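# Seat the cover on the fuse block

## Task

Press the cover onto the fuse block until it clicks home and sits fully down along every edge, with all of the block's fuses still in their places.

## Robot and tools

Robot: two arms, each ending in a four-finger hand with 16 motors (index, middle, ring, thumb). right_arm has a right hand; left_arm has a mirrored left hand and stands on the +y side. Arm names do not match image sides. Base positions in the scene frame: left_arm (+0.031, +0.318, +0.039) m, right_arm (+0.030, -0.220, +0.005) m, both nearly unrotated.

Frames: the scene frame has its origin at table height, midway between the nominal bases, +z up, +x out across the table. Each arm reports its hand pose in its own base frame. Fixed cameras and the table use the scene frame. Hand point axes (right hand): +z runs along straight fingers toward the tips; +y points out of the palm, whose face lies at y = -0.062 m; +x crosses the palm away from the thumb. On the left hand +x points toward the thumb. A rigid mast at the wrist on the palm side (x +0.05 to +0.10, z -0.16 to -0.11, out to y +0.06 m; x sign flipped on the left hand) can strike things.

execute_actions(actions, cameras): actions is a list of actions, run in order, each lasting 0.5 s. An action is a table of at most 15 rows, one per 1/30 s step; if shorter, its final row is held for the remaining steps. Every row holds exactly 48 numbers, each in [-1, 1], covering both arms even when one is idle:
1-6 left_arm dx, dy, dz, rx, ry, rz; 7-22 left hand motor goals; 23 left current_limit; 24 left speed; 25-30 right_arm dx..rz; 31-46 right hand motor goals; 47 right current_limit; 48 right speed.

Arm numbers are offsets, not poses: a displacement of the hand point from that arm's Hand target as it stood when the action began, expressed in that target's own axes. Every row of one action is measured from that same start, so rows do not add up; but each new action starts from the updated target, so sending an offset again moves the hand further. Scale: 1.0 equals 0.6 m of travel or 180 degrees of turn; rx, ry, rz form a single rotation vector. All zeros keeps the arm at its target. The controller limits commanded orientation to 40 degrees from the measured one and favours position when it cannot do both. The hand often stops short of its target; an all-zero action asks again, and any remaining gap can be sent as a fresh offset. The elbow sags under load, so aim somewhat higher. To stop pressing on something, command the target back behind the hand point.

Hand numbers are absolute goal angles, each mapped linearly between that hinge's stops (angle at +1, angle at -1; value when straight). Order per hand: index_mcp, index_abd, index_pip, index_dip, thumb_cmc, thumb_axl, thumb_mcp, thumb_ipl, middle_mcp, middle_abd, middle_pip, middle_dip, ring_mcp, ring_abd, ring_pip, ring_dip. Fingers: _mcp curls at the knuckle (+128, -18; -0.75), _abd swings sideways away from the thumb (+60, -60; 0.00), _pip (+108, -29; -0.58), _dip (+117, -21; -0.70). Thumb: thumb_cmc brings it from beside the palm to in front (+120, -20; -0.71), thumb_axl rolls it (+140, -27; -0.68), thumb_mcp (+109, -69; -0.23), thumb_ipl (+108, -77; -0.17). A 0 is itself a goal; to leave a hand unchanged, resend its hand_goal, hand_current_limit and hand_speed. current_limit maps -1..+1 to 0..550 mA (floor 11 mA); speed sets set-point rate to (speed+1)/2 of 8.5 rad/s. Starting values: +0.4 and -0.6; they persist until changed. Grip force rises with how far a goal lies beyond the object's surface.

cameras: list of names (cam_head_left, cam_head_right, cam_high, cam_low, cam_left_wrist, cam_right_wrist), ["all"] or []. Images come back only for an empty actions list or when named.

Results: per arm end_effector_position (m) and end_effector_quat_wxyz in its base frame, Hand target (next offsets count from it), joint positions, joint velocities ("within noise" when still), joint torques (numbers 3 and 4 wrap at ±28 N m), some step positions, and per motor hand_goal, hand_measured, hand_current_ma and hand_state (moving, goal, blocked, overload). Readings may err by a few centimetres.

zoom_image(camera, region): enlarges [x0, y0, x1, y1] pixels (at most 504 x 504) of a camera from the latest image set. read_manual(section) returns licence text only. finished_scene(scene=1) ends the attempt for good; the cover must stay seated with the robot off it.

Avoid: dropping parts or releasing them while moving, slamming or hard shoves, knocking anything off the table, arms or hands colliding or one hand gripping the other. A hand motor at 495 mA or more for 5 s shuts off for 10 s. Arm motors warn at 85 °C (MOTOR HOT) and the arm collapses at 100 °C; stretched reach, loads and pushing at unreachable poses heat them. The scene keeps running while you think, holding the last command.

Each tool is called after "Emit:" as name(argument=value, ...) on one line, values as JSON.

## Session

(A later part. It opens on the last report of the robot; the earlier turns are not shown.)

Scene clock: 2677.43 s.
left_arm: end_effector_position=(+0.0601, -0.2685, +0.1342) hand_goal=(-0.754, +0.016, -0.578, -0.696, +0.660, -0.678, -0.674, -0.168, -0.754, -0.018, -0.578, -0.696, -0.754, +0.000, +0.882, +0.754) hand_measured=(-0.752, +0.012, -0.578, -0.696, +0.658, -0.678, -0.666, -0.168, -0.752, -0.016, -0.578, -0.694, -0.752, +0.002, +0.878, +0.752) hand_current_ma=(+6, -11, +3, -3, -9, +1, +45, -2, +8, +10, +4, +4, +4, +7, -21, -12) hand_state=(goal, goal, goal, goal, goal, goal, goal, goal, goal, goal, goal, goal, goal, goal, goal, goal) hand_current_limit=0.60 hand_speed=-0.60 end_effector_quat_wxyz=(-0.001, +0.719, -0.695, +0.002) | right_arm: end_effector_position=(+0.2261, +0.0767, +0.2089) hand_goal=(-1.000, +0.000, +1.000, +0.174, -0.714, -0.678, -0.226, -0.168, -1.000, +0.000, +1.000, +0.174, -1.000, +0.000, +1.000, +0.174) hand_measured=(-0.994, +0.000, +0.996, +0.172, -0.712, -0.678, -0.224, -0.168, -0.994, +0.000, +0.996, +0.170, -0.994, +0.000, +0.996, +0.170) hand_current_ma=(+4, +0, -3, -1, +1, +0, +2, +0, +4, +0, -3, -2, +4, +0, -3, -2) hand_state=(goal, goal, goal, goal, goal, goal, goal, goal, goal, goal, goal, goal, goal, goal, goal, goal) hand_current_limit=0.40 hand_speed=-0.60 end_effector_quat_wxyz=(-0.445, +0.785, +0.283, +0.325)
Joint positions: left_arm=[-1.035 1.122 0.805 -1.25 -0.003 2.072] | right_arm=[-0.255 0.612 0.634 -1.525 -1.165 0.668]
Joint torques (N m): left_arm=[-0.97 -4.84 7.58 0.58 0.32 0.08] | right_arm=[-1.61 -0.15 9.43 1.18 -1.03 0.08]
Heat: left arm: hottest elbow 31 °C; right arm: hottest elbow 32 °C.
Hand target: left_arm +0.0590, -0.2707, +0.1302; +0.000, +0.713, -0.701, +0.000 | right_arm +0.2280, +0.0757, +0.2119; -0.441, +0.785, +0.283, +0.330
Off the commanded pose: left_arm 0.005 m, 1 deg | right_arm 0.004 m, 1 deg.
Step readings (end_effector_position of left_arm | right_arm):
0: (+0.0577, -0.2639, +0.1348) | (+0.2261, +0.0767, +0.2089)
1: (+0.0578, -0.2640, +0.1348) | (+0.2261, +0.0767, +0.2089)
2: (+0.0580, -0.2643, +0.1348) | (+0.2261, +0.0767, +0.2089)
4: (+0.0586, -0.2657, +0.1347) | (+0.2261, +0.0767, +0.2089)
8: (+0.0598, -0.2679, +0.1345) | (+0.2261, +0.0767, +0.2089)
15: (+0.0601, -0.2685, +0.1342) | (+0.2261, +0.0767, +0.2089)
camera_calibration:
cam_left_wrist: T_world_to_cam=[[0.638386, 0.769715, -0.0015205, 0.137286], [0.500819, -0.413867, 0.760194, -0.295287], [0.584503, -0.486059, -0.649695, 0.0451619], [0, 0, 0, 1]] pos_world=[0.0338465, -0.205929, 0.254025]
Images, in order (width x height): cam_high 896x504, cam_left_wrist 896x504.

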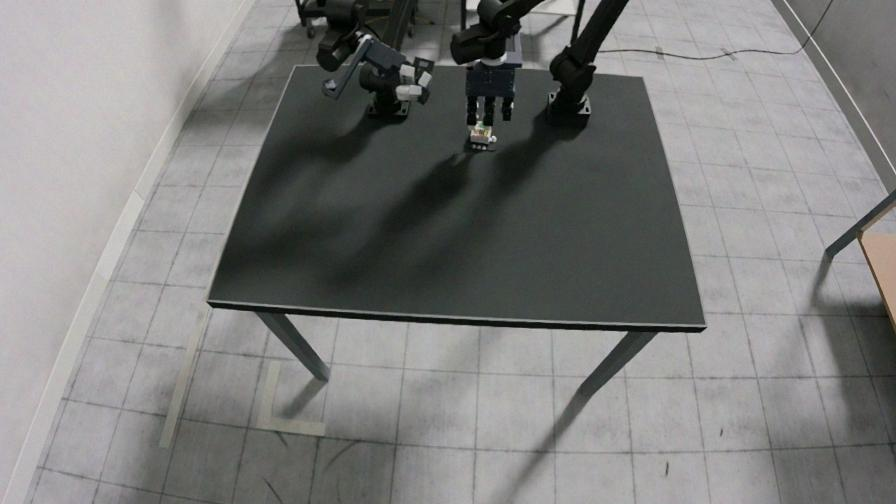

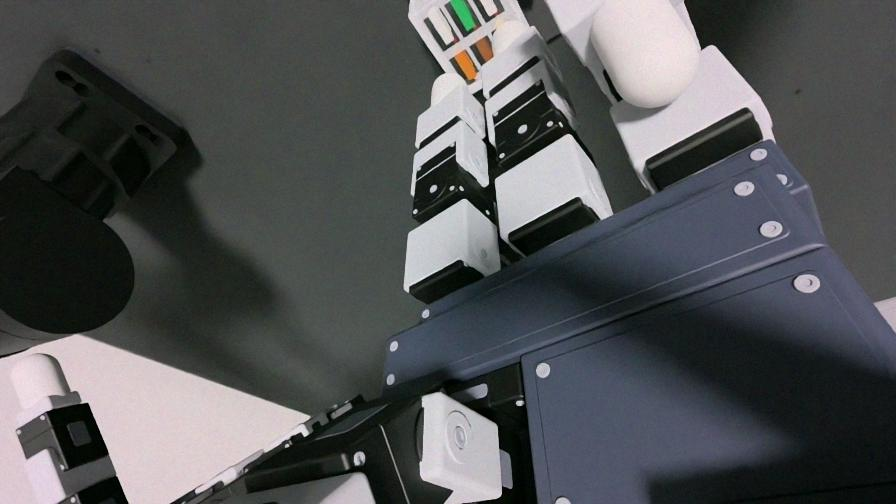

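Emit:
execute_actions(actions=[[[-0.003,0.007,0.005,0,0,0,-0.753,0.017,-0.577,-0.696,0.66,-0.678,-0.674,-0.168,-0.753,-0.017,-0.577,-0.696,-0.754,0,0.883,0.754,0.6,-0.6,0,0,0,0,0,0,-1,0,1,0.174,-0.714,-0.678,-0.226,-0.168,-1,0,1,0.174,-1,0,1,0.174,0.4,-0.6]]], cameras=["cam_high","cam_left_wrist"])

Emit:
zoom_image(camera="cam_left_wrist", region=[400, 0, 560, 120])

Emit:
zoom_image(camera="cam_high", region=[455, 95, 505, 155])

Scene clock: 2704.67 s.
left_arm: end_effector_position=(+0.0572, -0.2675, +0.1308) hand_goal=(-0.754, +0.016, -0.578, -0.696, +0.660, -0.678, -0.674, -0.168, -0.754, -0.018, -0.578, -0.696, -0.754, +0.000, +0.882, +0.754) hand_measured=(-0.758, +0.012, -0.580, -0.698, +0.658, -0.678, -0.666, -0.168, -0.752, -0.016, -0.578, -0.694, -0.752, +0.002, +0.878, +0.752) hand_current_ma=(-14, -11, -8, -5, -9, +1, +45, -2, +8, +10, +4, +4, +4, +7, -21, -12) hand_state=(goal, goal, goal, goal, goal, goal, goal, goal, goal, goal, goal, goal, goal, goal, goal, goal) hand_current_limit=0.60 hand_speed=-0.60 end_effector_quat_wxyz=(-0.001, +0.717, -0.698, +0.001) | right_arm: end_effector_position=(+0.2261, +0.0767, +0.2089) hand_goal=(-1.000, +0.000, +1.000, +0.174, -0.714, -0.678, -0.226, -0.168, -1.000, +0.000, +1.000, +0.174, -1.000, +0.000, +1.000, +0.174) hand_measured=(-0.994, +0.000, +0.996, +0.172, -0.712, -0.678, -0.224, -0.168, -0.994, +0.000, +0.996, +0.170, -0.994, +0.000, +0.996, +0.170) hand_current_ma=(+4, +0, -3, -1, +1, +0, +2, +0, +4, +0, -3, -2, +4, +0, -3, -2) hand_state=(goal, goal, goal, goal, goal, goal, goal, goal, goal, goal, goal, goal, goal, goal, goal, goal) hand_current_limit=0.40 hand_speed=-0.60 end_effector_quat_wxyz=(-0.445, +0.785, +0.283, +0.325)
Joint positions: left_arm=[-1.043 1.122 0.795 -1.243 -0.003 2.072] | right_arm=[-0.255 0.612 0.634 -1.525 -1.165 0.668]
Joint torques (N m): left_arm=[-1.2 -5.36 7.24 0.53 0.32 -0.01] | right_arm=[-1.44 -0.09 9.44 1.18 -1.04 0.09]
Heat: left arm: hottest elbow 30 °C; right arm: hottest elbow 32 °C.
Hand target: left_arm +0.0548, -0.2689, +0.1272; +0.000, +0.713, -0.701, +0.000 | right_arm +0.2280, +0.0757, +0.2119; -0.441, +0.785, +0.283, +0.330
Off the commanded pose: left_arm 0.005 m, 1 deg | right_arm 0.004 m, 1 deg.
Step readings (end_effector_position of left_arm | right_arm):
0: (+0.0601, -0.2685, +0.1342) | (+0.2261, +0.0767, +0.2089)
1: (+0.0601, -0.2685, +0.1342) | (+0.2261, +0.0767, +0.2089)
2: (+0.0600, -0.2684, +0.1339) | (+0.2261, +0.0767, +0.2089)
4: (+0.0593, -0.2678, +0.1326) | (+0.2261, +0.0767, +0.2089)
8: (+0.0576, -0.2673, +0.1308) | (+0.2261, +0.0767, +0.2089)
15: (+0.0572, -0.2675, +0.1308) | (+0.2261, +0.0767, +0.2089)
camera_calibration:
cam_left_wrist: T_world_to_cam=[[0.644275, 0.764793, -0.000859414, 0.136614], [0.49831, -0.418932, 0.759067, -0.291887], [0.580169, -0.489476, -0.651012, 0.0446178], [0, 0, 0, 1]] pos_world=[0.0315475, -0.204923, 0.250726]
Images, in order (width x height): cam_high 896x504, cam_left_wrist 896x504.

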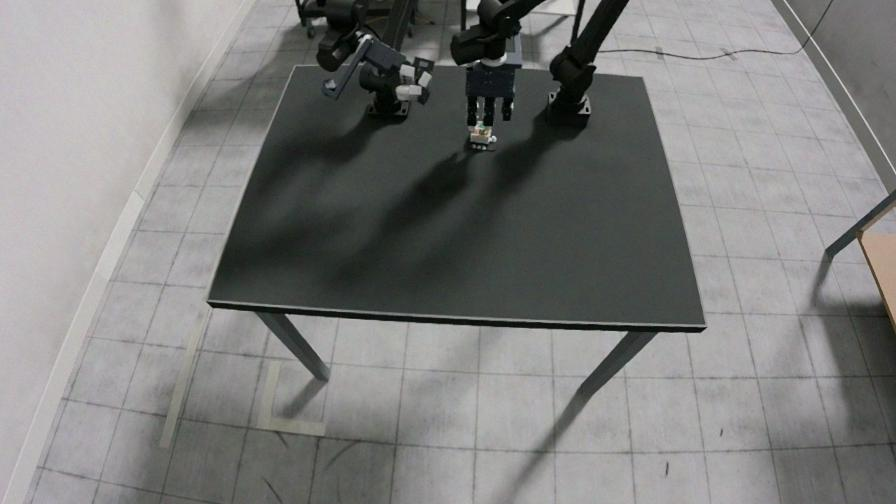

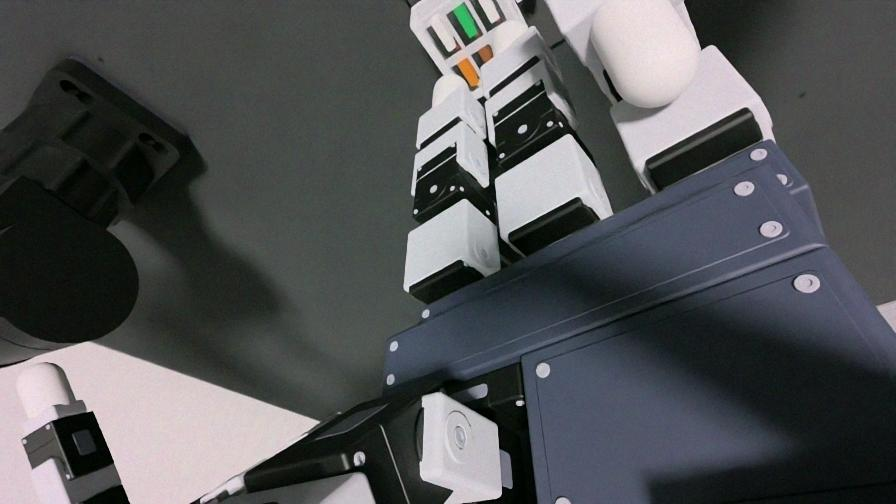

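Scaled by 3.150 from the camera's 896x504 image, which has a finer 1280x720 frame.

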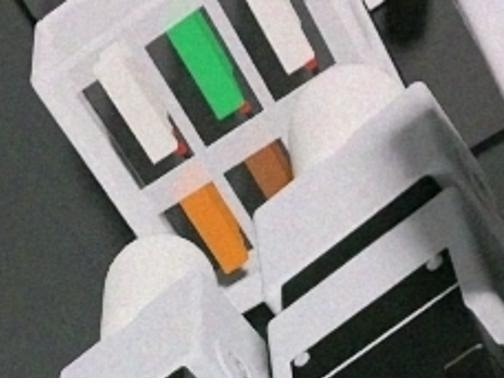

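Scaled by 8.400 from the camera's 896x504 image, which has a finer 1280x720 frame.

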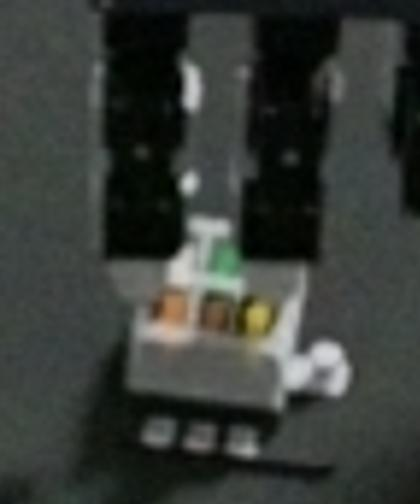

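Emit:
execute_actions(actions=[[[-0.006,0,-0.012,0,0,0,-0.753,0.017,-0.577,-0.696,0.66,-0.678,-0.674,-0.168,-0.753,-0.017,-0.577,-0.696,-0.754,0,0.883,0.754,0.6,-0.6,0,0,0,0,0,0,-1,0,1,0.174,-0.714,-0.678,-0.226,-0.168,-1,0,1,0.174,-1,0,1,0.174,0.4,-0.6]]])

Scene clock: 2714.83 s.
left_arm: end_effector_position=(+0.0572, -0.2675, +0.1308) hand_goal=(-0.754, +0.016, -0.578, -0.696, +0.660, -0.678, -0.674, -0.168, -0.754, -0.018, -0.578, -0.696, -0.754, +0.000, +0.882, +0.754) hand_measured=(-0.758, +0.012, -0.580, -0.698, +0.658, -0.678, -0.666, -0.168, -0.752, -0.016, -0.578, -0.694, -0.752, +0.002, +0.878, +0.752) hand_current_ma=(-14, -11, -8, -5, -9, +1, +45, -2, +8, +10, +4, +4, +4, +7, -21, -12) hand_state=(goal, goal, goal, goal, goal, goal, goal, goal, goal, goal, goal, goal, goal, goal, goal, goal) hand_current_limit=0.60 hand_speed=-0.60 end_effector_quat_wxyz=(-0.001, +0.717, -0.698, +0.001) | right_arm: end_effector_position=(+0.2261, +0.0767, +0.2089) hand_goal=(-1.000, +0.000, +1.000, +0.174, -0.714, -0.678, -0.226, -0.168, -1.000, +0.000, +1.000, +0.174, -1.000, +0.000, +1.000, +0.174) hand_measured=(-0.994, +0.000, +0.996, +0.172, -0.712, -0.678, -0.224, -0.168, -0.994, +0.000, +0.996, +0.170, -0.994, +0.000, +0.996, +0.170) hand_current_ma=(+4, +0, -3, -1, +1, +0, +2, +0, +4, +0, -3, -2, +4, +0, -3, -2) hand_state=(goal, goal, goal, goal, goal, goal, goal, goal, goal, goal, goal, goal, goal, goal, goal, goal) hand_current_limit=0.40 hand_speed=-0.60 end_effector_quat_wxyz=(-0.445, +0.785, +0.283, +0.325)
Joint positions: left_arm=[-1.043 1.122 0.795 -1.243 -0.003 2.072] | right_arm=[-0.255 0.612 0.634 -1.525 -1.165 0.668]
Joint torques (N m): left_arm=[-0.67 -6.48 7.84 -0.43 0.32 0.05] | right_arm=[-1.55 -0.15 9.44 1.2 -1.04 0.09]
Heat: left arm: hottest elbow 30 °C; right arm: hottest elbow 32 °C.
Hand target: left_arm +0.0547, -0.2653, +0.1344; +0.000, +0.713, -0.701, +0.000 | right_arm +0.2280, +0.0757, +0.2119; -0.441, +0.785, +0.283, +0.330
Off the commanded pose: left_arm 0.005 m, 1 deg | right_arm 0.004 m, 1 deg.
Step readings (end_effector_position of left_arm | right_arm):
0: (+0.0572, -0.2675, +0.1308) | (+0.2261, +0.0767, +0.2089)
1: (+0.0572, -0.2675, +0.1308) | (+0.2261, +0.0767, +0.2089)
2: (+0.0572, -0.2675, +0.1308) | (+0.2261, +0.0767, +0.2089)
4: (+0.0572, -0.2675, +0.1308) | (+0.2261, +0.0767, +0.2089)
8: (+0.0572, -0.2675, +0.1308) | (+0.2261, +0.0767, +0.2089)
15: (+0.0572, -0.2675, +0.1308) | (+0.2261, +0.0767, +0.2089)

Emit:
execute_actions(actions=[[[-0.003,0,-0.012,0,0,0,-0.722,0.039,-0.577,-0.696,0.66,-0.678,-0.674,-0.168,-0.753,0.005,-0.577,-0.696,-0.754,0,0.883,0.754,0.6,-0.6,0,0,0,0,0,0,-1,0,1,0.174,-0.714,-0.678,-0.226,-0.168,-1,0,1,0.174,-1,0,1,0.174,0.4,-0.6]]], cameras=["cam_high","cam_left_wrist"])

Emit:
zoom_image(camera="cam_left_wrist", region=[400, 0, 560, 120])

Emit:
zoom_image(camera="cam_high", region=[455, 95, 505, 155])

Scene clock: 2733.97 s.
left_arm: end_effector_position=(+0.0542, -0.2624, +0.1326) hand_goal=(-0.722, +0.038, -0.578, -0.696, +0.660, -0.678, -0.674, -0.168, -0.754, +0.004, -0.578, -0.696, -0.754, +0.000, +0.882, +0.754) hand_measured=(-0.724, +0.034, -0.580, -0.698, +0.658, -0.678, -0.666, -0.168, -0.752, +0.000, -0.578, -0.694, -0.754, +0.002, +0.878, +0.752) hand_current_ma=(-8, -13, -10, -5, -9, +1, +45, -2, +8, -11, +4, +4, +4, +7, -21, -12) hand_state=(goal, goal, goal, goal, goal, goal, goal, goal, goal, goal, goal, goal, goal, goal, goal, goal) hand_current_limit=0.60 hand_speed=-0.60 end_effector_quat_wxyz=(-0.004, +0.717, -0.697, -0.008) | right_arm: end_effector_position=(+0.2261, +0.0767, +0.2089) hand_goal=(-1.000, +0.000, +1.000, +0.174, -0.714, -0.678, -0.226, -0.168, -1.000, +0.000, +1.000, +0.174, -1.000, +0.000, +1.000, +0.174) hand_measured=(-0.994, +0.000, +0.996, +0.172, -0.712, -0.678, -0.224, -0.168, -0.994, +0.000, +0.996, +0.170, -0.994, +0.000, +0.996, +0.170) hand_current_ma=(+4, +0, -3, -1, +1, +0, +2, +0, +4, +0, -3, -2, +4, +0, -3, -2) hand_state=(goal, goal, goal, goal, goal, goal, goal, goal, goal, goal, goal, goal, goal, goal, goal, goal) hand_current_limit=0.40 hand_speed=-0.60 end_effector_quat_wxyz=(-0.445, +0.785, +0.283, +0.325)
Joint positions: left_arm=[-1.043 1.117 0.795 -1.267 -0.003 2.072] | right_arm=[-0.255 0.612 0.634 -1.525 -1.165 0.668]
Joint torques (N m): left_arm=[-0.44 -6.77 8.68 -0.43 0.31 0.08] | right_arm=[-1.49 -0.21 9.44 1.2 -1.04 0.09]
Heat: left arm: hottest elbow 30 °C; right arm: hottest elbow 32 °C.
Hand target: left_arm +0.0547, -0.2636, +0.1415; +0.000, +0.713, -0.701, +0.000 | right_arm +0.2280, +0.0757, +0.2119; -0.441, +0.785, +0.283, +0.330
Off the commanded pose: left_arm 0.009 m, 1 deg | right_arm 0.004 m, 1 deg.
Step readings (end_effector_position of left_arm | right_arm):
0: (+0.0572, -0.2675, +0.1308) | (+0.2261, +0.0767, +0.2089)
1: (+0.0572, -0.2675, +0.1308) | (+0.2261, +0.0767, +0.2089)
2: (+0.0570, -0.2671, +0.1308) | (+0.2261, +0.0767, +0.2089)
4: (+0.0563, -0.2660, +0.1311) | (+0.2261, +0.0767, +0.2089)
8: (+0.0547, -0.2633, +0.1322) | (+0.2261, +0.0767, +0.2089)
15: (+0.0542, -0.2624, +0.1326) | (+0.2261, +0.0767, +0.2089)
camera_calibration:
cam_left_wrist: T_world_to_cam=[[0.644311, 0.764747, 0.00503906, 0.133889], [0.505682, -0.430969, 0.747363, -0.291641], [0.573716, -0.478986, -0.664396, 0.05501], [0, 0, 0, 1]] pos_world=[0.0296517, -0.20173, 0.253836]
Images, in order (width x height): cam_high 896x504, cam_left_wrist 896x504.

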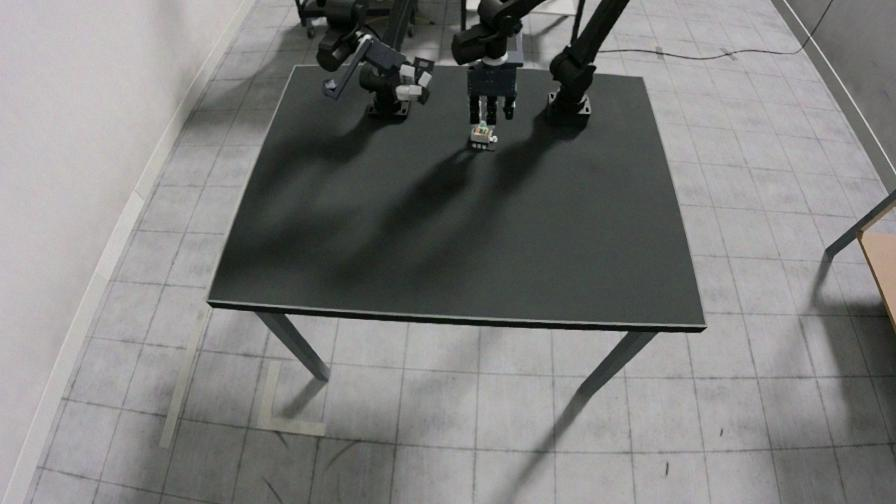

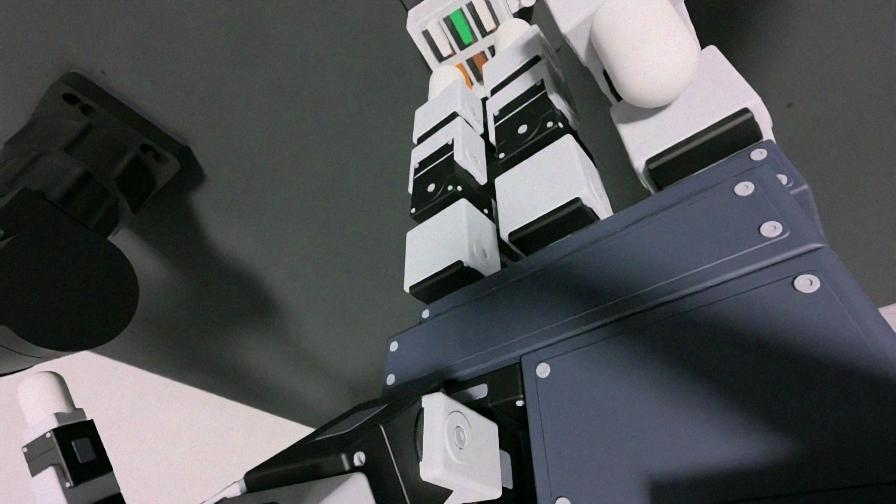

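Scaled by 3.150 from the camera's 896x504 image, which has a finer 1280x720 frame.

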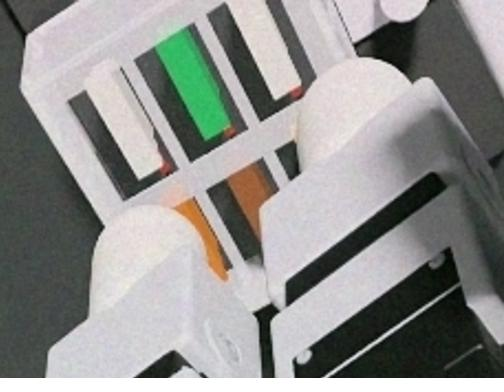

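Scaled by 8.400 from the camera's 896x504 image, which has a finer 1280x720 frame.

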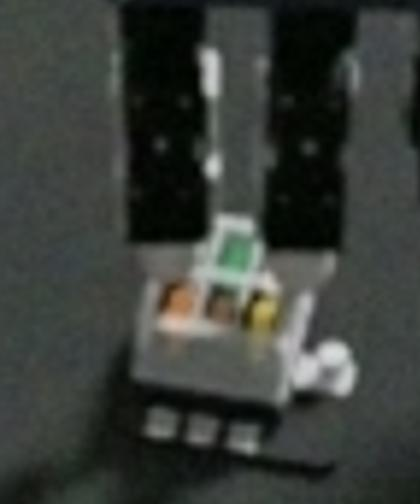

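Emit:
execute_actions(actions=[[[0.0007,0.0037,0.0275,0,0,0,-0.722,0.019,-0.577,-0.696,0.66,-0.678,-0.674,-0.168,-0.753,-0.015,-0.577,-0.696,-0.754,0,0.883,0.754,0.6,-0.6,0,0,0,0,0,0,-1,0,1,0.174,-0.714,-0.678,-0.226,-0.168,-1,0,1,0.174,-1,0,1,0.174,0.4,-0.6]]], cameras=["cam_high","cam_left_wrist"])

Emit:
zoom_image(camera="cam_left_wrist", region=[400, 0, 560, 120])

Emit:
zoom_image(camera="cam_high", region=[455, 95, 505, 155])

Scene clock: 2791.37 s.
left_arm: end_effector_position=(+0.0545, -0.2631, +0.1305) hand_goal=(-0.722, +0.018, -0.578, -0.696, +0.660, -0.678, -0.674, -0.168, -0.754, -0.016, -0.578, -0.696, -0.754, +0.000, +0.882, +0.754) hand_measured=(-0.722, +0.028, -0.580, -0.698, +0.658, -0.678, -0.666, -0.168, -0.750, -0.006, -0.576, -0.694, -0.754, +0.002, +0.878, +0.752) hand_current_ma=(+0, +36, -6, -5, -9, +1, +45, -2, +17, +40, +4, +4, +4, +7, -21, -12) hand_state=(goal, goal, goal, goal, goal, goal, goal, goal, goal, goal, goal, goal, goal, goal, goal, goal) hand_current_limit=0.60 hand_speed=-0.60 end_effector_quat_wxyz=(-0.003, +0.717, -0.698, -0.005) | right_arm: end_effector_position=(+0.2261, +0.0767, +0.2089) hand_goal=(-1.000, +0.000, +1.000, +0.174, -0.714, -0.678, -0.226, -0.168, -1.000, +0.000, +1.000, +0.174, -1.000, +0.000, +1.000, +0.174) hand_measured=(-0.994, +0.000, +0.996, +0.172, -0.712, -0.678, -0.224, -0.168, -0.994, +0.000, +0.996, +0.170, -0.994, +0.000, +0.996, +0.170) hand_current_ma=(+4, +0, -3, -1, +1, +0, +2, +0, +4, +0, -3, -2, +4, +0, -3, -2) hand_state=(goal, goal, goal, goal, goal, goal, goal, goal, goal, goal, goal, goal, goal, goal, goal, goal) hand_current_limit=0.40 hand_speed=-0.60 end_effector_quat_wxyz=(-0.445, +0.785, +0.283, +0.325)
Joint positions: left_arm=[-1.043 1.116 0.789 -1.255 -0.002 2.072] | right_arm=[-0.255 0.612 0.634 -1.525 -1.165 0.668]
Joint torques (N m): left_arm=[-1.08 -5.77 6.5 1.02 0.3 0.01] | right_arm=[-1.49 -0.15 9.44 1.18 -1.03 0.08]
Heat: left arm: hottest elbow 31 °C; right arm: hottest elbow 32 °C.
Hand target: left_arm +0.0524, -0.2639, +0.1250; +0.000, +0.713, -0.701, +0.000 | right_arm +0.2280, +0.0757, +0.2119; -0.441, +0.785, +0.283, +0.330
Off the commanded pose: left_arm 0.006 m, 1 deg | right_arm 0.004 m, 1 deg.
Step readings (end_effector_position of left_arm | right_arm):
0: (+0.0541, -0.2623, +0.1326) | (+0.2261, +0.0767, +0.2089)
1: (+0.0541, -0.2623, +0.1326) | (+0.2261, +0.0767, +0.2089)
2: (+0.0541, -0.2623, +0.1326) | (+0.2261, +0.0767, +0.2089)
4: (+0.0542, -0.2624, +0.1316) | (+0.2261, +0.0767, +0.2089)
8: (+0.0544, -0.2630, +0.1305) | (+0.2261, +0.0767, +0.2089)
15: (+0.0545, -0.2631, +0.1305) | (+0.2261, +0.0767, +0.2089)
camera_calibration:
cam_left_wrist: T_world_to_cam=[[0.644263, 0.764801, 0.00238332, 0.13458], [0.503362, -0.42637, 0.751555, -0.289751], [0.575806, -0.482999, -0.659666, 0.0512225], [0, 0, 0, 1]] pos_world=[0.0296503, -0.201728, 0.251233]
Images, in order (width x height): cam_high 896x504, cam_left_wrist 896x504.

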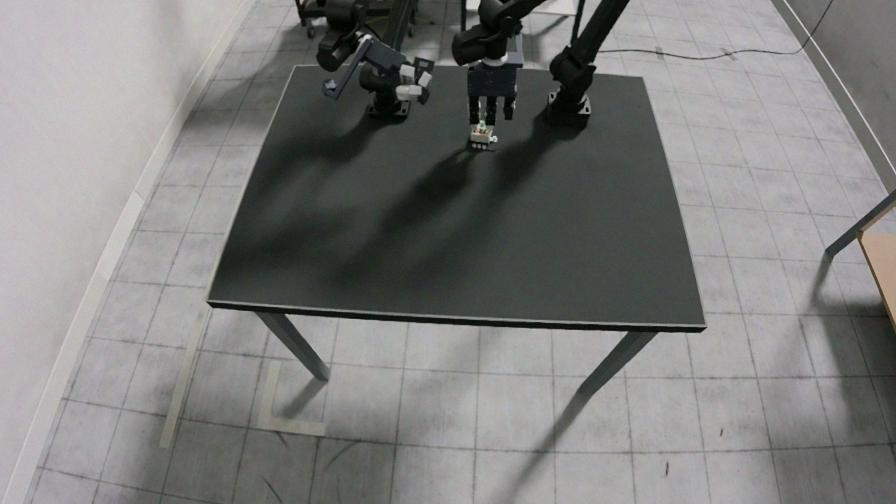

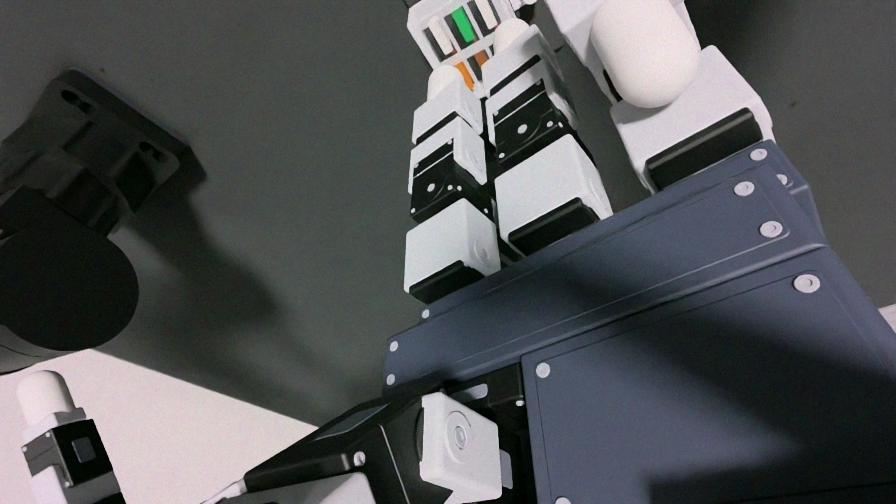

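Scaled by 3.150 from the camera's 896x504 image, which has a finer 1280x720 frame.

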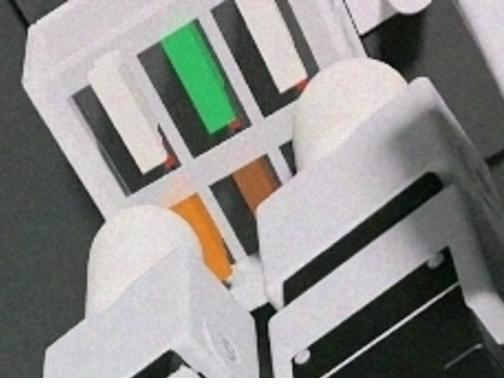

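Scaled by 8.400 from the camera's 896x504 image, which has a finer 1280x720 frame.

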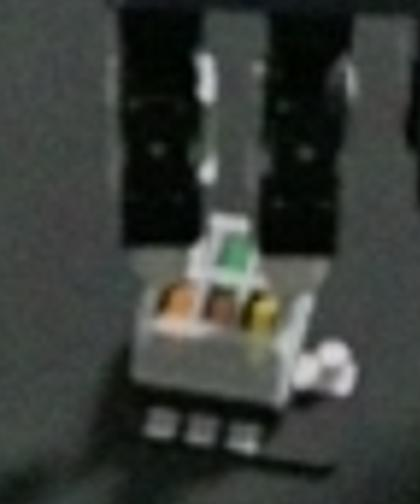

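Emit:
execute_actions(actions=[[[0,0,0.0167,0,0,0,-0.722,0.019,-0.577,-0.696,0.66,-0.678,-0.674,-0.168,-0.753,-0.015,-0.577,-0.696,-0.754,0,0.883,0.754,0.6,-0.6,0,0,0,0,0,0,-1,0,1,0.174,-0.714,-0.678,-0.226,-0.168,-1,0,1,0.174,-1,0,1,0.174,0.4,-0.6]]])

Emit:
execute_actions(actions=[[[0,0,0.0167,0,0,0,-0.722,0.019,-0.577,-0.696,0.66,-0.678,-0.674,-0.168,-0.753,-0.015,-0.577,-0.696,-0.754,0,0.883,0.754,0.6,-0.6,0,0,0,0,0,0,-1,0,1,0.174,-0.714,-0.678,-0.226,-0.168,-1,0,1,0.174,-1,0,1,0.174,0.4,-0.6]]], cameras=["cam_high","cam_left_wrist","cam_low"])

Emit:
zoom_image(camera="cam_left_wrist", region=[400, 0, 560, 120])

Emit:
zoom_image(camera="cam_low", region=[505, 200, 585, 270])

Scene clock: 2804.80 s.
left_arm: end_effector_position=(+0.0556, -0.2650, +0.1294) hand_goal=(-0.722, +0.018, -0.578, -0.696, +0.660, -0.678, -0.674, -0.168, -0.754, -0.016, -0.578, -0.696, -0.754, +0.000, +0.882, +0.754) hand_measured=(-0.720, +0.022, -0.578, -0.696, +0.658, -0.678, -0.666, -0.168, -0.742, +0.028, -0.572, -0.692, -0.754, +0.002, +0.878, +0.752) hand_current_ma=(+13, +11, +2, -3, -9, +1, +45, -2, +57, +177, +28, +13, +4, +7, -21, -12) hand_state=(goal, goal, goal, goal, goal, goal, goal, goal, goal, blocked, goal, goal, goal, goal, goal, goal) hand_current_limit=0.60 hand_speed=-0.60 end_effector_quat_wxyz=(+0.000, +0.717, -0.698, +0.004) | right_arm: end_effector_position=(+0.2261, +0.0767, +0.2089) hand_goal=(-1.000, +0.000, +1.000, +0.174, -0.714, -0.678, -0.226, -0.168, -1.000, +0.000, +1.000, +0.174, -1.000, +0.000, +1.000, +0.174) hand_measured=(-0.994, +0.000, +0.996, +0.172, -0.712, -0.678, -0.224, -0.168, -0.994, +0.000, +0.996, +0.170, -0.994, +0.000, +0.996, +0.170) hand_current_ma=(+4, +0, -3, -1, +1, +0, +2, +0, +4, +0, -3, -2, +4, +0, -3, -2) hand_state=(goal, goal, goal, goal, goal, goal, goal, goal, goal, goal, goal, goal, goal, goal, goal, goal) hand_current_limit=0.40 hand_speed=-0.60 end_effector_quat_wxyz=(-0.445, +0.785, +0.283, +0.325)
Joint positions: left_arm=[-1.043 1.11 0.783 -1.237 -0.002 2.072] | right_arm=[-0.255 0.612 0.634 -1.525 -1.165 0.668]
Joint torques (N m): left_arm=[-1.03 -4.66 5.52 1.54 0.3 0.01] | right_arm=[-1.38 -0.21 9.44 1.18 -1.04 0.08]
Heat: left arm: hottest elbow 30 °C; right arm: hottest elbow 32 °C.
Hand target: left_arm +0.0525, -0.2640, +0.1150; +0.000, +0.713, -0.701, +0.000 | right_arm +0.2280, +0.0757, +0.2119; -0.441, +0.785, +0.283, +0.330
Off the commanded pose: left_arm 0.015 m, 1 deg | right_arm 0.004 m, 1 deg.
Step readings (end_effector_position of left_arm | right_arm):
0: (+0.0545, -0.2631, +0.1305) | (+0.2261, +0.0767, +0.2089)
1: (+0.0545, -0.2631, +0.1303) | (+0.2261, +0.0767, +0.2089)
2: (+0.0546, -0.2632, +0.1301) | (+0.2261, +0.0767, +0.2089)
4: (+0.0547, -0.2634, +0.1298) | (+0.2261, +0.0767, +0.2089)
8: (+0.0551, -0.2642, +0.1294) | (+0.2261, +0.0767, +0.2089)
15: (+0.0556, -0.2650, +0.1294) | (+0.2261, +0.0767, +0.2089)

Scene clock: 2805.50 s.
left_arm: end_effector_position=(+0.0568, -0.2663, +0.1266) hand_goal=(-0.722, +0.018, -0.578, -0.696, +0.660, -0.678, -0.674, -0.168, -0.754, -0.016, -0.578, -0.696, -0.754, +0.000, +0.882, +0.754) hand_measured=(-0.720, +0.024, -0.578, -0.696, +0.658, -0.678, -0.666, -0.168, -0.738, +0.062, -0.568, -0.690, -0.754, +0.002, +0.878, +0.752) hand_current_ma=(+8, +21, -1, -3, -9, +1, +45, -2, +71, +316, +39, +23, +3, +7, -21, -12) hand_state=(goal, goal, goal, goal, goal, goal, goal, goal, goal, blocked, goal, goal, goal, goal, goal, goal) hand_current_limit=0.60 hand_speed=-0.60 end_effector_quat_wxyz=(+0.001, +0.717, -0.697, +0.012) | right_arm: end_effector_position=(+0.2261, +0.0767, +0.2089) hand_goal=(-1.000, +0.000, +1.000, +0.174, -0.714, -0.678, -0.226, -0.168, -1.000, +0.000, +1.000, +0.174, -1.000, +0.000, +1.000, +0.174) hand_measured=(-0.994, +0.000, +0.996, +0.172, -0.712, -0.678, -0.224, -0.168, -0.994, +0.000, +0.996, +0.170, -0.994, +0.000, +0.996, +0.170) hand_current_ma=(+4, +0, -3, -1, +1, +0, +2, +0, +4, +0, -3, -2, +4, +0, -3, -2) hand_state=(goal, goal, goal, goal, goal, goal, goal, goal, goal, goal, goal, goal, goal, goal, goal, goal) hand_current_limit=0.40 hand_speed=-0.60 end_effector_quat_wxyz=(-0.445, +0.785, +0.283, +0.325)
Joint positions: left_arm=[-1.043 1.105 0.773 -1.214 -0.004 2.072] | right_arm=[-0.255 0.612 0.634 -1.525 -1.165 0.668]
Joint torques (N m): left_arm=[-0.91 -3.6 4.81 1.84 0.35 0.01] | right_arm=[-1.49 -0.21 9.44 1.2 -1.03 0.09]
Heat: left arm: hottest elbow 30 °C; right arm: hottest elbow 32 °C.
Hand target: left_arm +0.0525, -0.2640, +0.1051; +0.000, +0.713, -0.701, +0.000 | right_arm +0.2280, +0.0757, +0.2119; -0.441, +0.785, +0.283, +0.330
Off the commanded pose: left_arm 0.022 m, 2 deg | right_arm 0.004 m, 1 deg.
Step readings (end_effector_position of left_arm | right_arm):
0: (+0.0556, -0.2650, +0.1294) | (+0.2261, +0.0767, +0.2089)
1: (+0.0556, -0.2649, +0.1292) | (+0.2261, +0.0767, +0.2089)
2: (+0.0556, -0.2650, +0.1289) | (+0.2261, +0.0767, +0.2089)
4: (+0.0558, -0.2652, +0.1286) | (+0.2261, +0.0767, +0.2089)
8: (+0.0561, -0.2659, +0.1280) | (+0.2261, +0.0767, +0.2089)
15: (+0.0566, -0.2660, +0.1266) | (+0.2261, +0.0767, +0.2089)
camera_calibration:
cam_left_wrist: T_world_to_cam=[[0.644302, 0.764734, -0.00760072, 0.136781], [0.488605, -0.403972, 0.773351, -0.285242], [0.588337, -0.501985, -0.633933, 0.0368845], [0, 0, 0, 1]] pos_world=[0.0295421, -0.201315, 0.245014]
Images, in order (width x height): cam_high 896x504, cam_low 896x504, cam_left_wrist 896x504.

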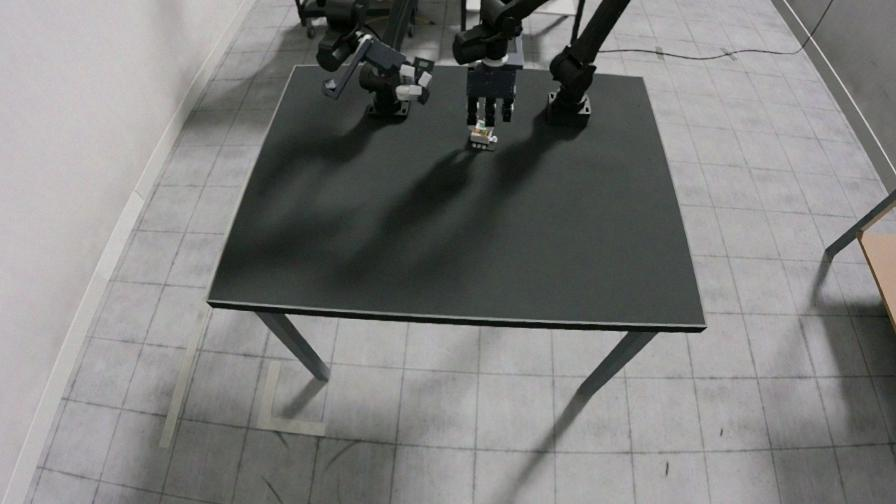

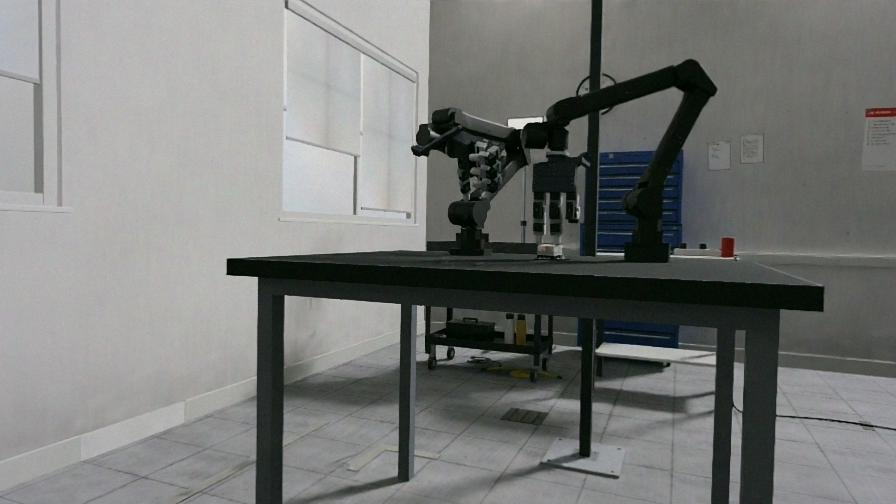

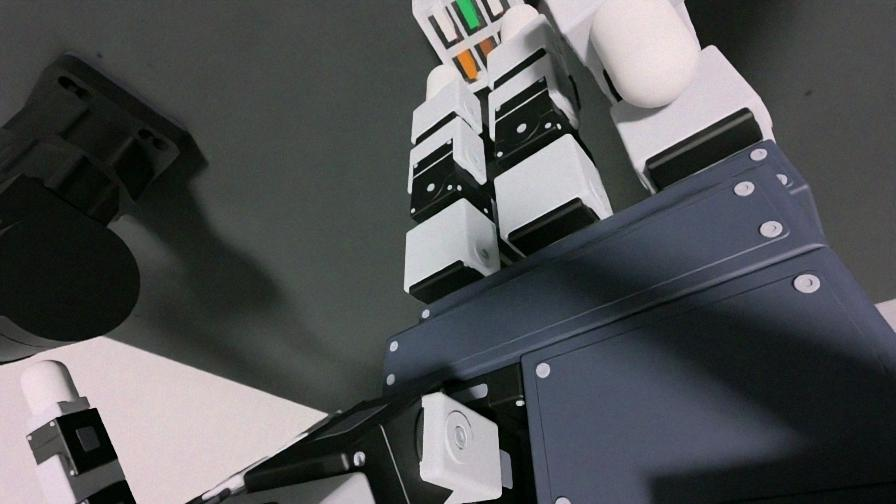

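Scaled by 3.150 from the camera's 896x504 image, which has a finer 1280x720 frame.

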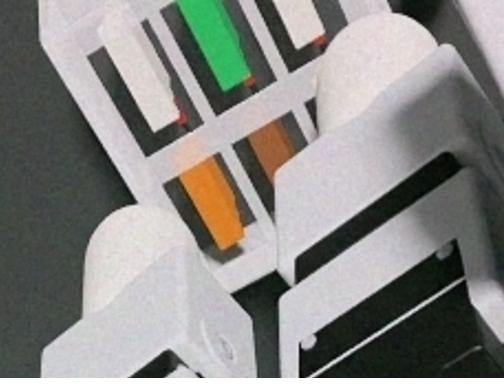

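Scaled by 6.300 from the camera's 896x504 image, which has a finer 1280x720 frame.

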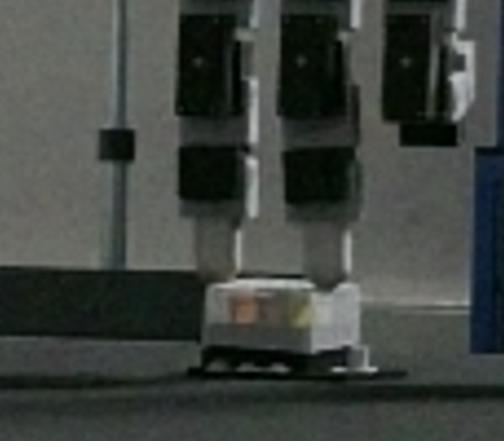

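Emit:
execute_actions(actions=[[[-0.003,0,-0.04,0,0,0,-0.722,0.022,-0.577,-0.696,0.66,-0.678,-0.674,-0.168,-0.745,0.03,-0.577,-0.696,-0.754,0,0.883,0.754,0.6,-0.6,0,0,0,0,0,0,-1,0,1,0.174,-0.714,-0.678,-0.226,-0.168,-1,0,1,0.174,-1,0,1,0.174,0.4,-0.6]],[[-0.003,0,-0.04,0,0,0,-0.722,0.083,-0.577,-0.696,0.66,-0.678,-0.674,-0.168,-0.753,-0.083,-0.577,-0.696,-0.754,0,0.883,0.754,0.6,-0.6,0,0,0,0,0,0,-1,0,1,0.174,-0.714,-0.678,-0.226,-0.168,-1,0,1,0.174,-1,0,1,0.174,0.4,-0.6]]], cameras=["cam_high","cam_left_wrist","cam_low","cam_right_wrist"])

Emit:
zoom_image(camera="cam_left_wrist", region=[400, 0, 560, 120])

Emit:
zoom_image(camera="cam_high", region=[455, 95, 505, 155])

Emit:
zoom_image(camera="cam_low", region=[505, 200, 585, 270])

Emit:
zoom_image(camera="cam_right_wrist", region=[540, 40, 700, 240])

Scene clock: 2834.30 s.
left_arm: end_effector_position=(+0.0466, -0.2503, +0.1347) hand_goal=(-0.722, +0.082, -0.578, -0.696, +0.660, -0.678, -0.674, -0.168, -0.754, -0.084, -0.578, -0.696, -0.754, +0.000, +0.882, +0.754) hand_measured=(-0.724, +0.078, -0.580, -0.696, +0.658, -0.678, -0.666, -0.168, -0.750, -0.080, -0.576, -0.694, -0.754, +0.002, +0.878, +0.752) hand_current_ma=(-9, -15, -11, -4, -9, +1, +45, -2, +17, +12, +11, +10, +3, +7, -21, -12) hand_state=(goal, goal, goal, goal, goal, goal, goal, goal, goal, goal, goal, goal, goal, goal, goal, goal) hand_current_limit=0.60 hand_speed=-0.60 end_effector_quat_wxyz=(-0.006, +0.716, -0.697, -0.022) | right_arm: end_effector_position=(+0.2261, +0.0767, +0.2089) hand_goal=(-1.000, +0.000, +1.000, +0.174, -0.714, -0.678, -0.226, -0.168, -1.000, +0.000, +1.000, +0.174, -1.000, +0.000, +1.000, +0.174) hand_measured=(-0.994, +0.000, +0.996, +0.172, -0.712, -0.678, -0.224, -0.168, -0.994, +0.000, +0.996, +0.170, -0.994, +0.000, +0.996, +0.170) hand_current_ma=(+4, +0, -3, -1, +1, +0, +2, +0, +4, +0, -3, -2, +4, +0, -3, -2) hand_state=(goal, goal, goal, goal, goal, goal, goal, goal, goal, goal, goal, goal, goal, goal, goal, goal) hand_current_limit=0.40 hand_speed=-0.60 end_effector_quat_wxyz=(-0.445, +0.785, +0.283, +0.325)
Joint positions: left_arm=[-1.043 1.094 0.782 -1.305 0 2.072] | right_arm=[-0.255 0.612 0.634 -1.525 -1.165 0.668]
Joint torques (N m): left_arm=[-0.56 -6.48 10.77 -0.5 0.21 0.07] | right_arm=[-1.49 -0.15 9.44 1.18 -1.04 0.09]
Heat: left arm: hottest elbow 29 °C; right arm: hottest elbow 32 °C.
Hand target: left_arm +0.0524, -0.2604, +0.1531; +0.000, +0.713, -0.701, +0.000 | right_arm +0.2280, +0.0757, +0.2119; -0.441, +0.785, +0.283, +0.330
Off the commanded pose: left_arm 0.022 m, 3 deg | right_arm 0.004 m, 1 deg.
Step readings (end_effector_position of left_arm | right_arm):
0: (+0.0568, -0.2663, +0.1266) | (+0.2261, +0.0767, +0.2089)
1: (+0.0568, -0.2663, +0.1266) | (+0.2261, +0.0767, +0.2089)
2: (+0.0567, -0.2663, +0.1268) | (+0.2261, +0.0767, +0.2089)
4: (+0.0566, -0.2663, +0.1271) | (+0.2261, +0.0767, +0.2089)
8: (+0.0558, -0.2653, +0.1276) | (+0.2261, +0.0767, +0.2089)
15: (+0.0552, -0.2642, +0.1277) | (+0.2261, +0.0767, +0.2089)
16: (+0.0550, -0.2641, +0.1278) | (+0.2261, +0.0767, +0.2089)
17: (+0.0546, -0.2637, +0.1286) | (+0.2261, +0.0767, +0.2089)
19: (+0.0524, -0.2603, +0.1300) | (+0.2261, +0.0767, +0.2089)
23: (+0.0477, -0.2522, +0.1318) | (+0.2261, +0.0767, +0.2089)
30: (+0.0461, -0.2495, +0.1335) | (+0.2261, +0.0767, +0.2089)
camera_calibration:
cam_left_wrist: T_world_to_cam=[[0.644339, 0.764648, 0.0118752, 0.128587], [0.517809, -0.447659, 0.729023, -0.286439], [0.562762, -0.463589, -0.684386, 0.0735802], [0, 0, 0, 1]] pos_world=[0.0240589, -0.19244, 0.257651]
cam_right_wrist: T_world_to_cam=[[-0.0468598, -0.353096, -0.934413, 0.274832], [-0.853172, -0.472368, 0.221284, 0.13479], [-0.519521, 0.807584, -0.279116, 0.235207], [0, 0, 0, 1]] pos_world=[0.250072, -0.0292368, 0.29263]
Images, in order (width x height): cam_high 896x504, cam_low 896x504, cam_left_wrist 896x504, cam_right_wrist 896x504.

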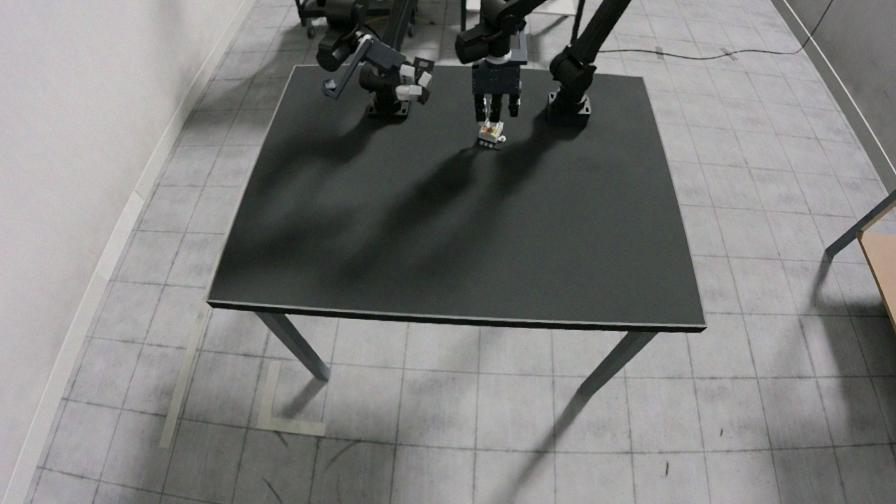

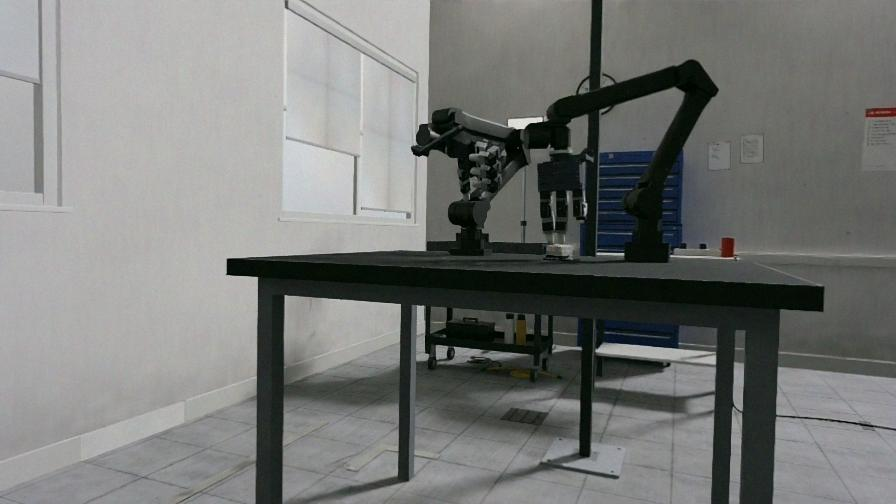

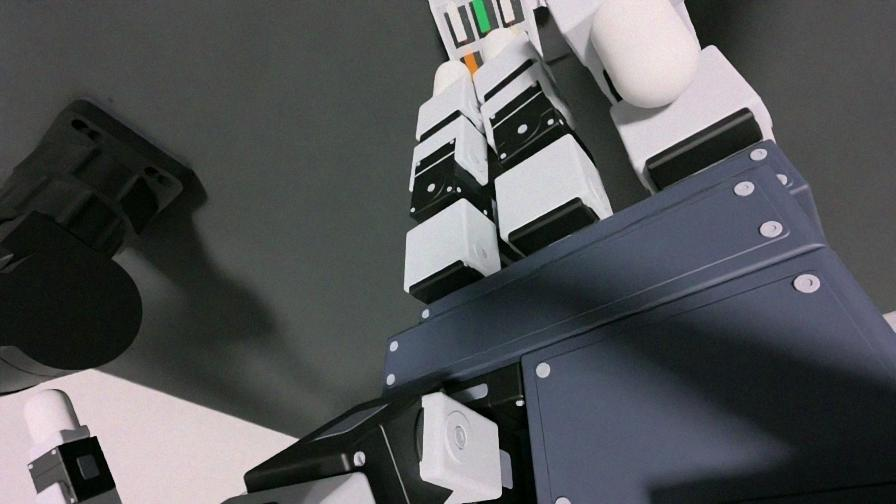

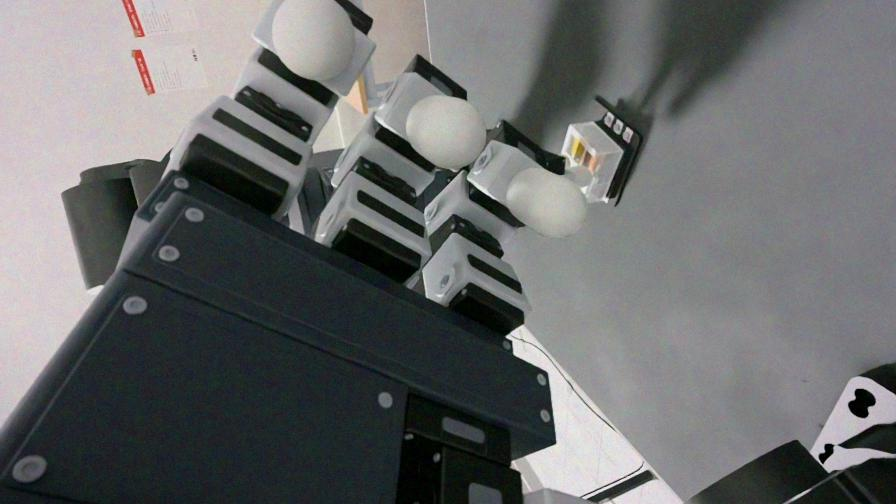

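Scaled by 3.150 from the camera's 896x504 image, which has a finer 1280x720 frame.

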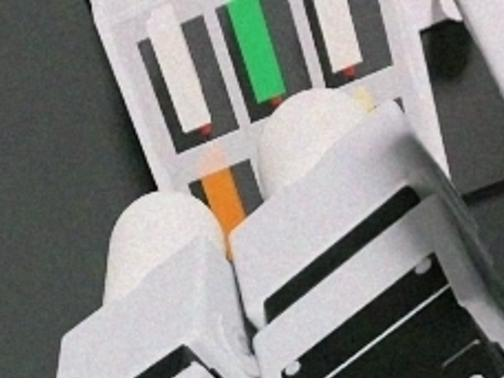

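Scaled by 8.400 from the camera's 896x504 image, which has a finer 1280x720 frame.

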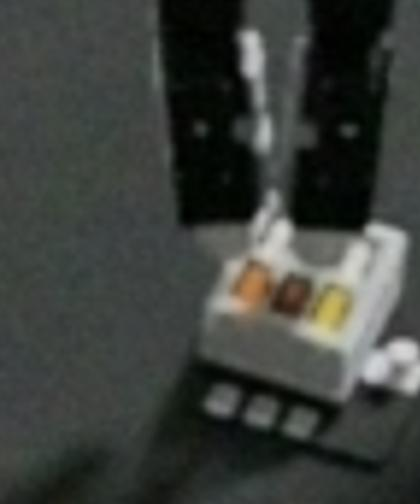

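Scaled by 6.300 from the camera's 896x504 image, which has a finer 1280x720 frame.

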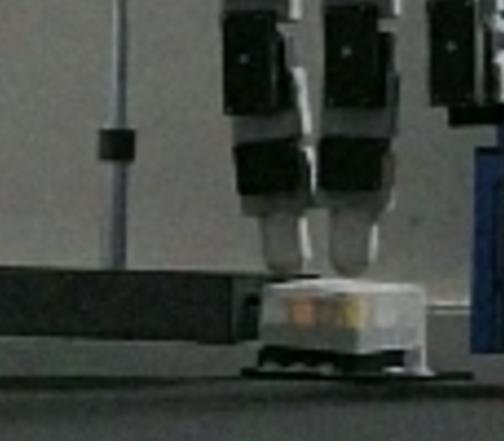

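Scaled by 2.520 from the camera's 896x504 image, which has a finer 1280x720 frame.

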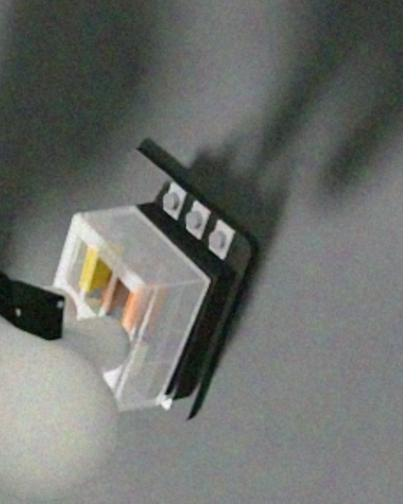

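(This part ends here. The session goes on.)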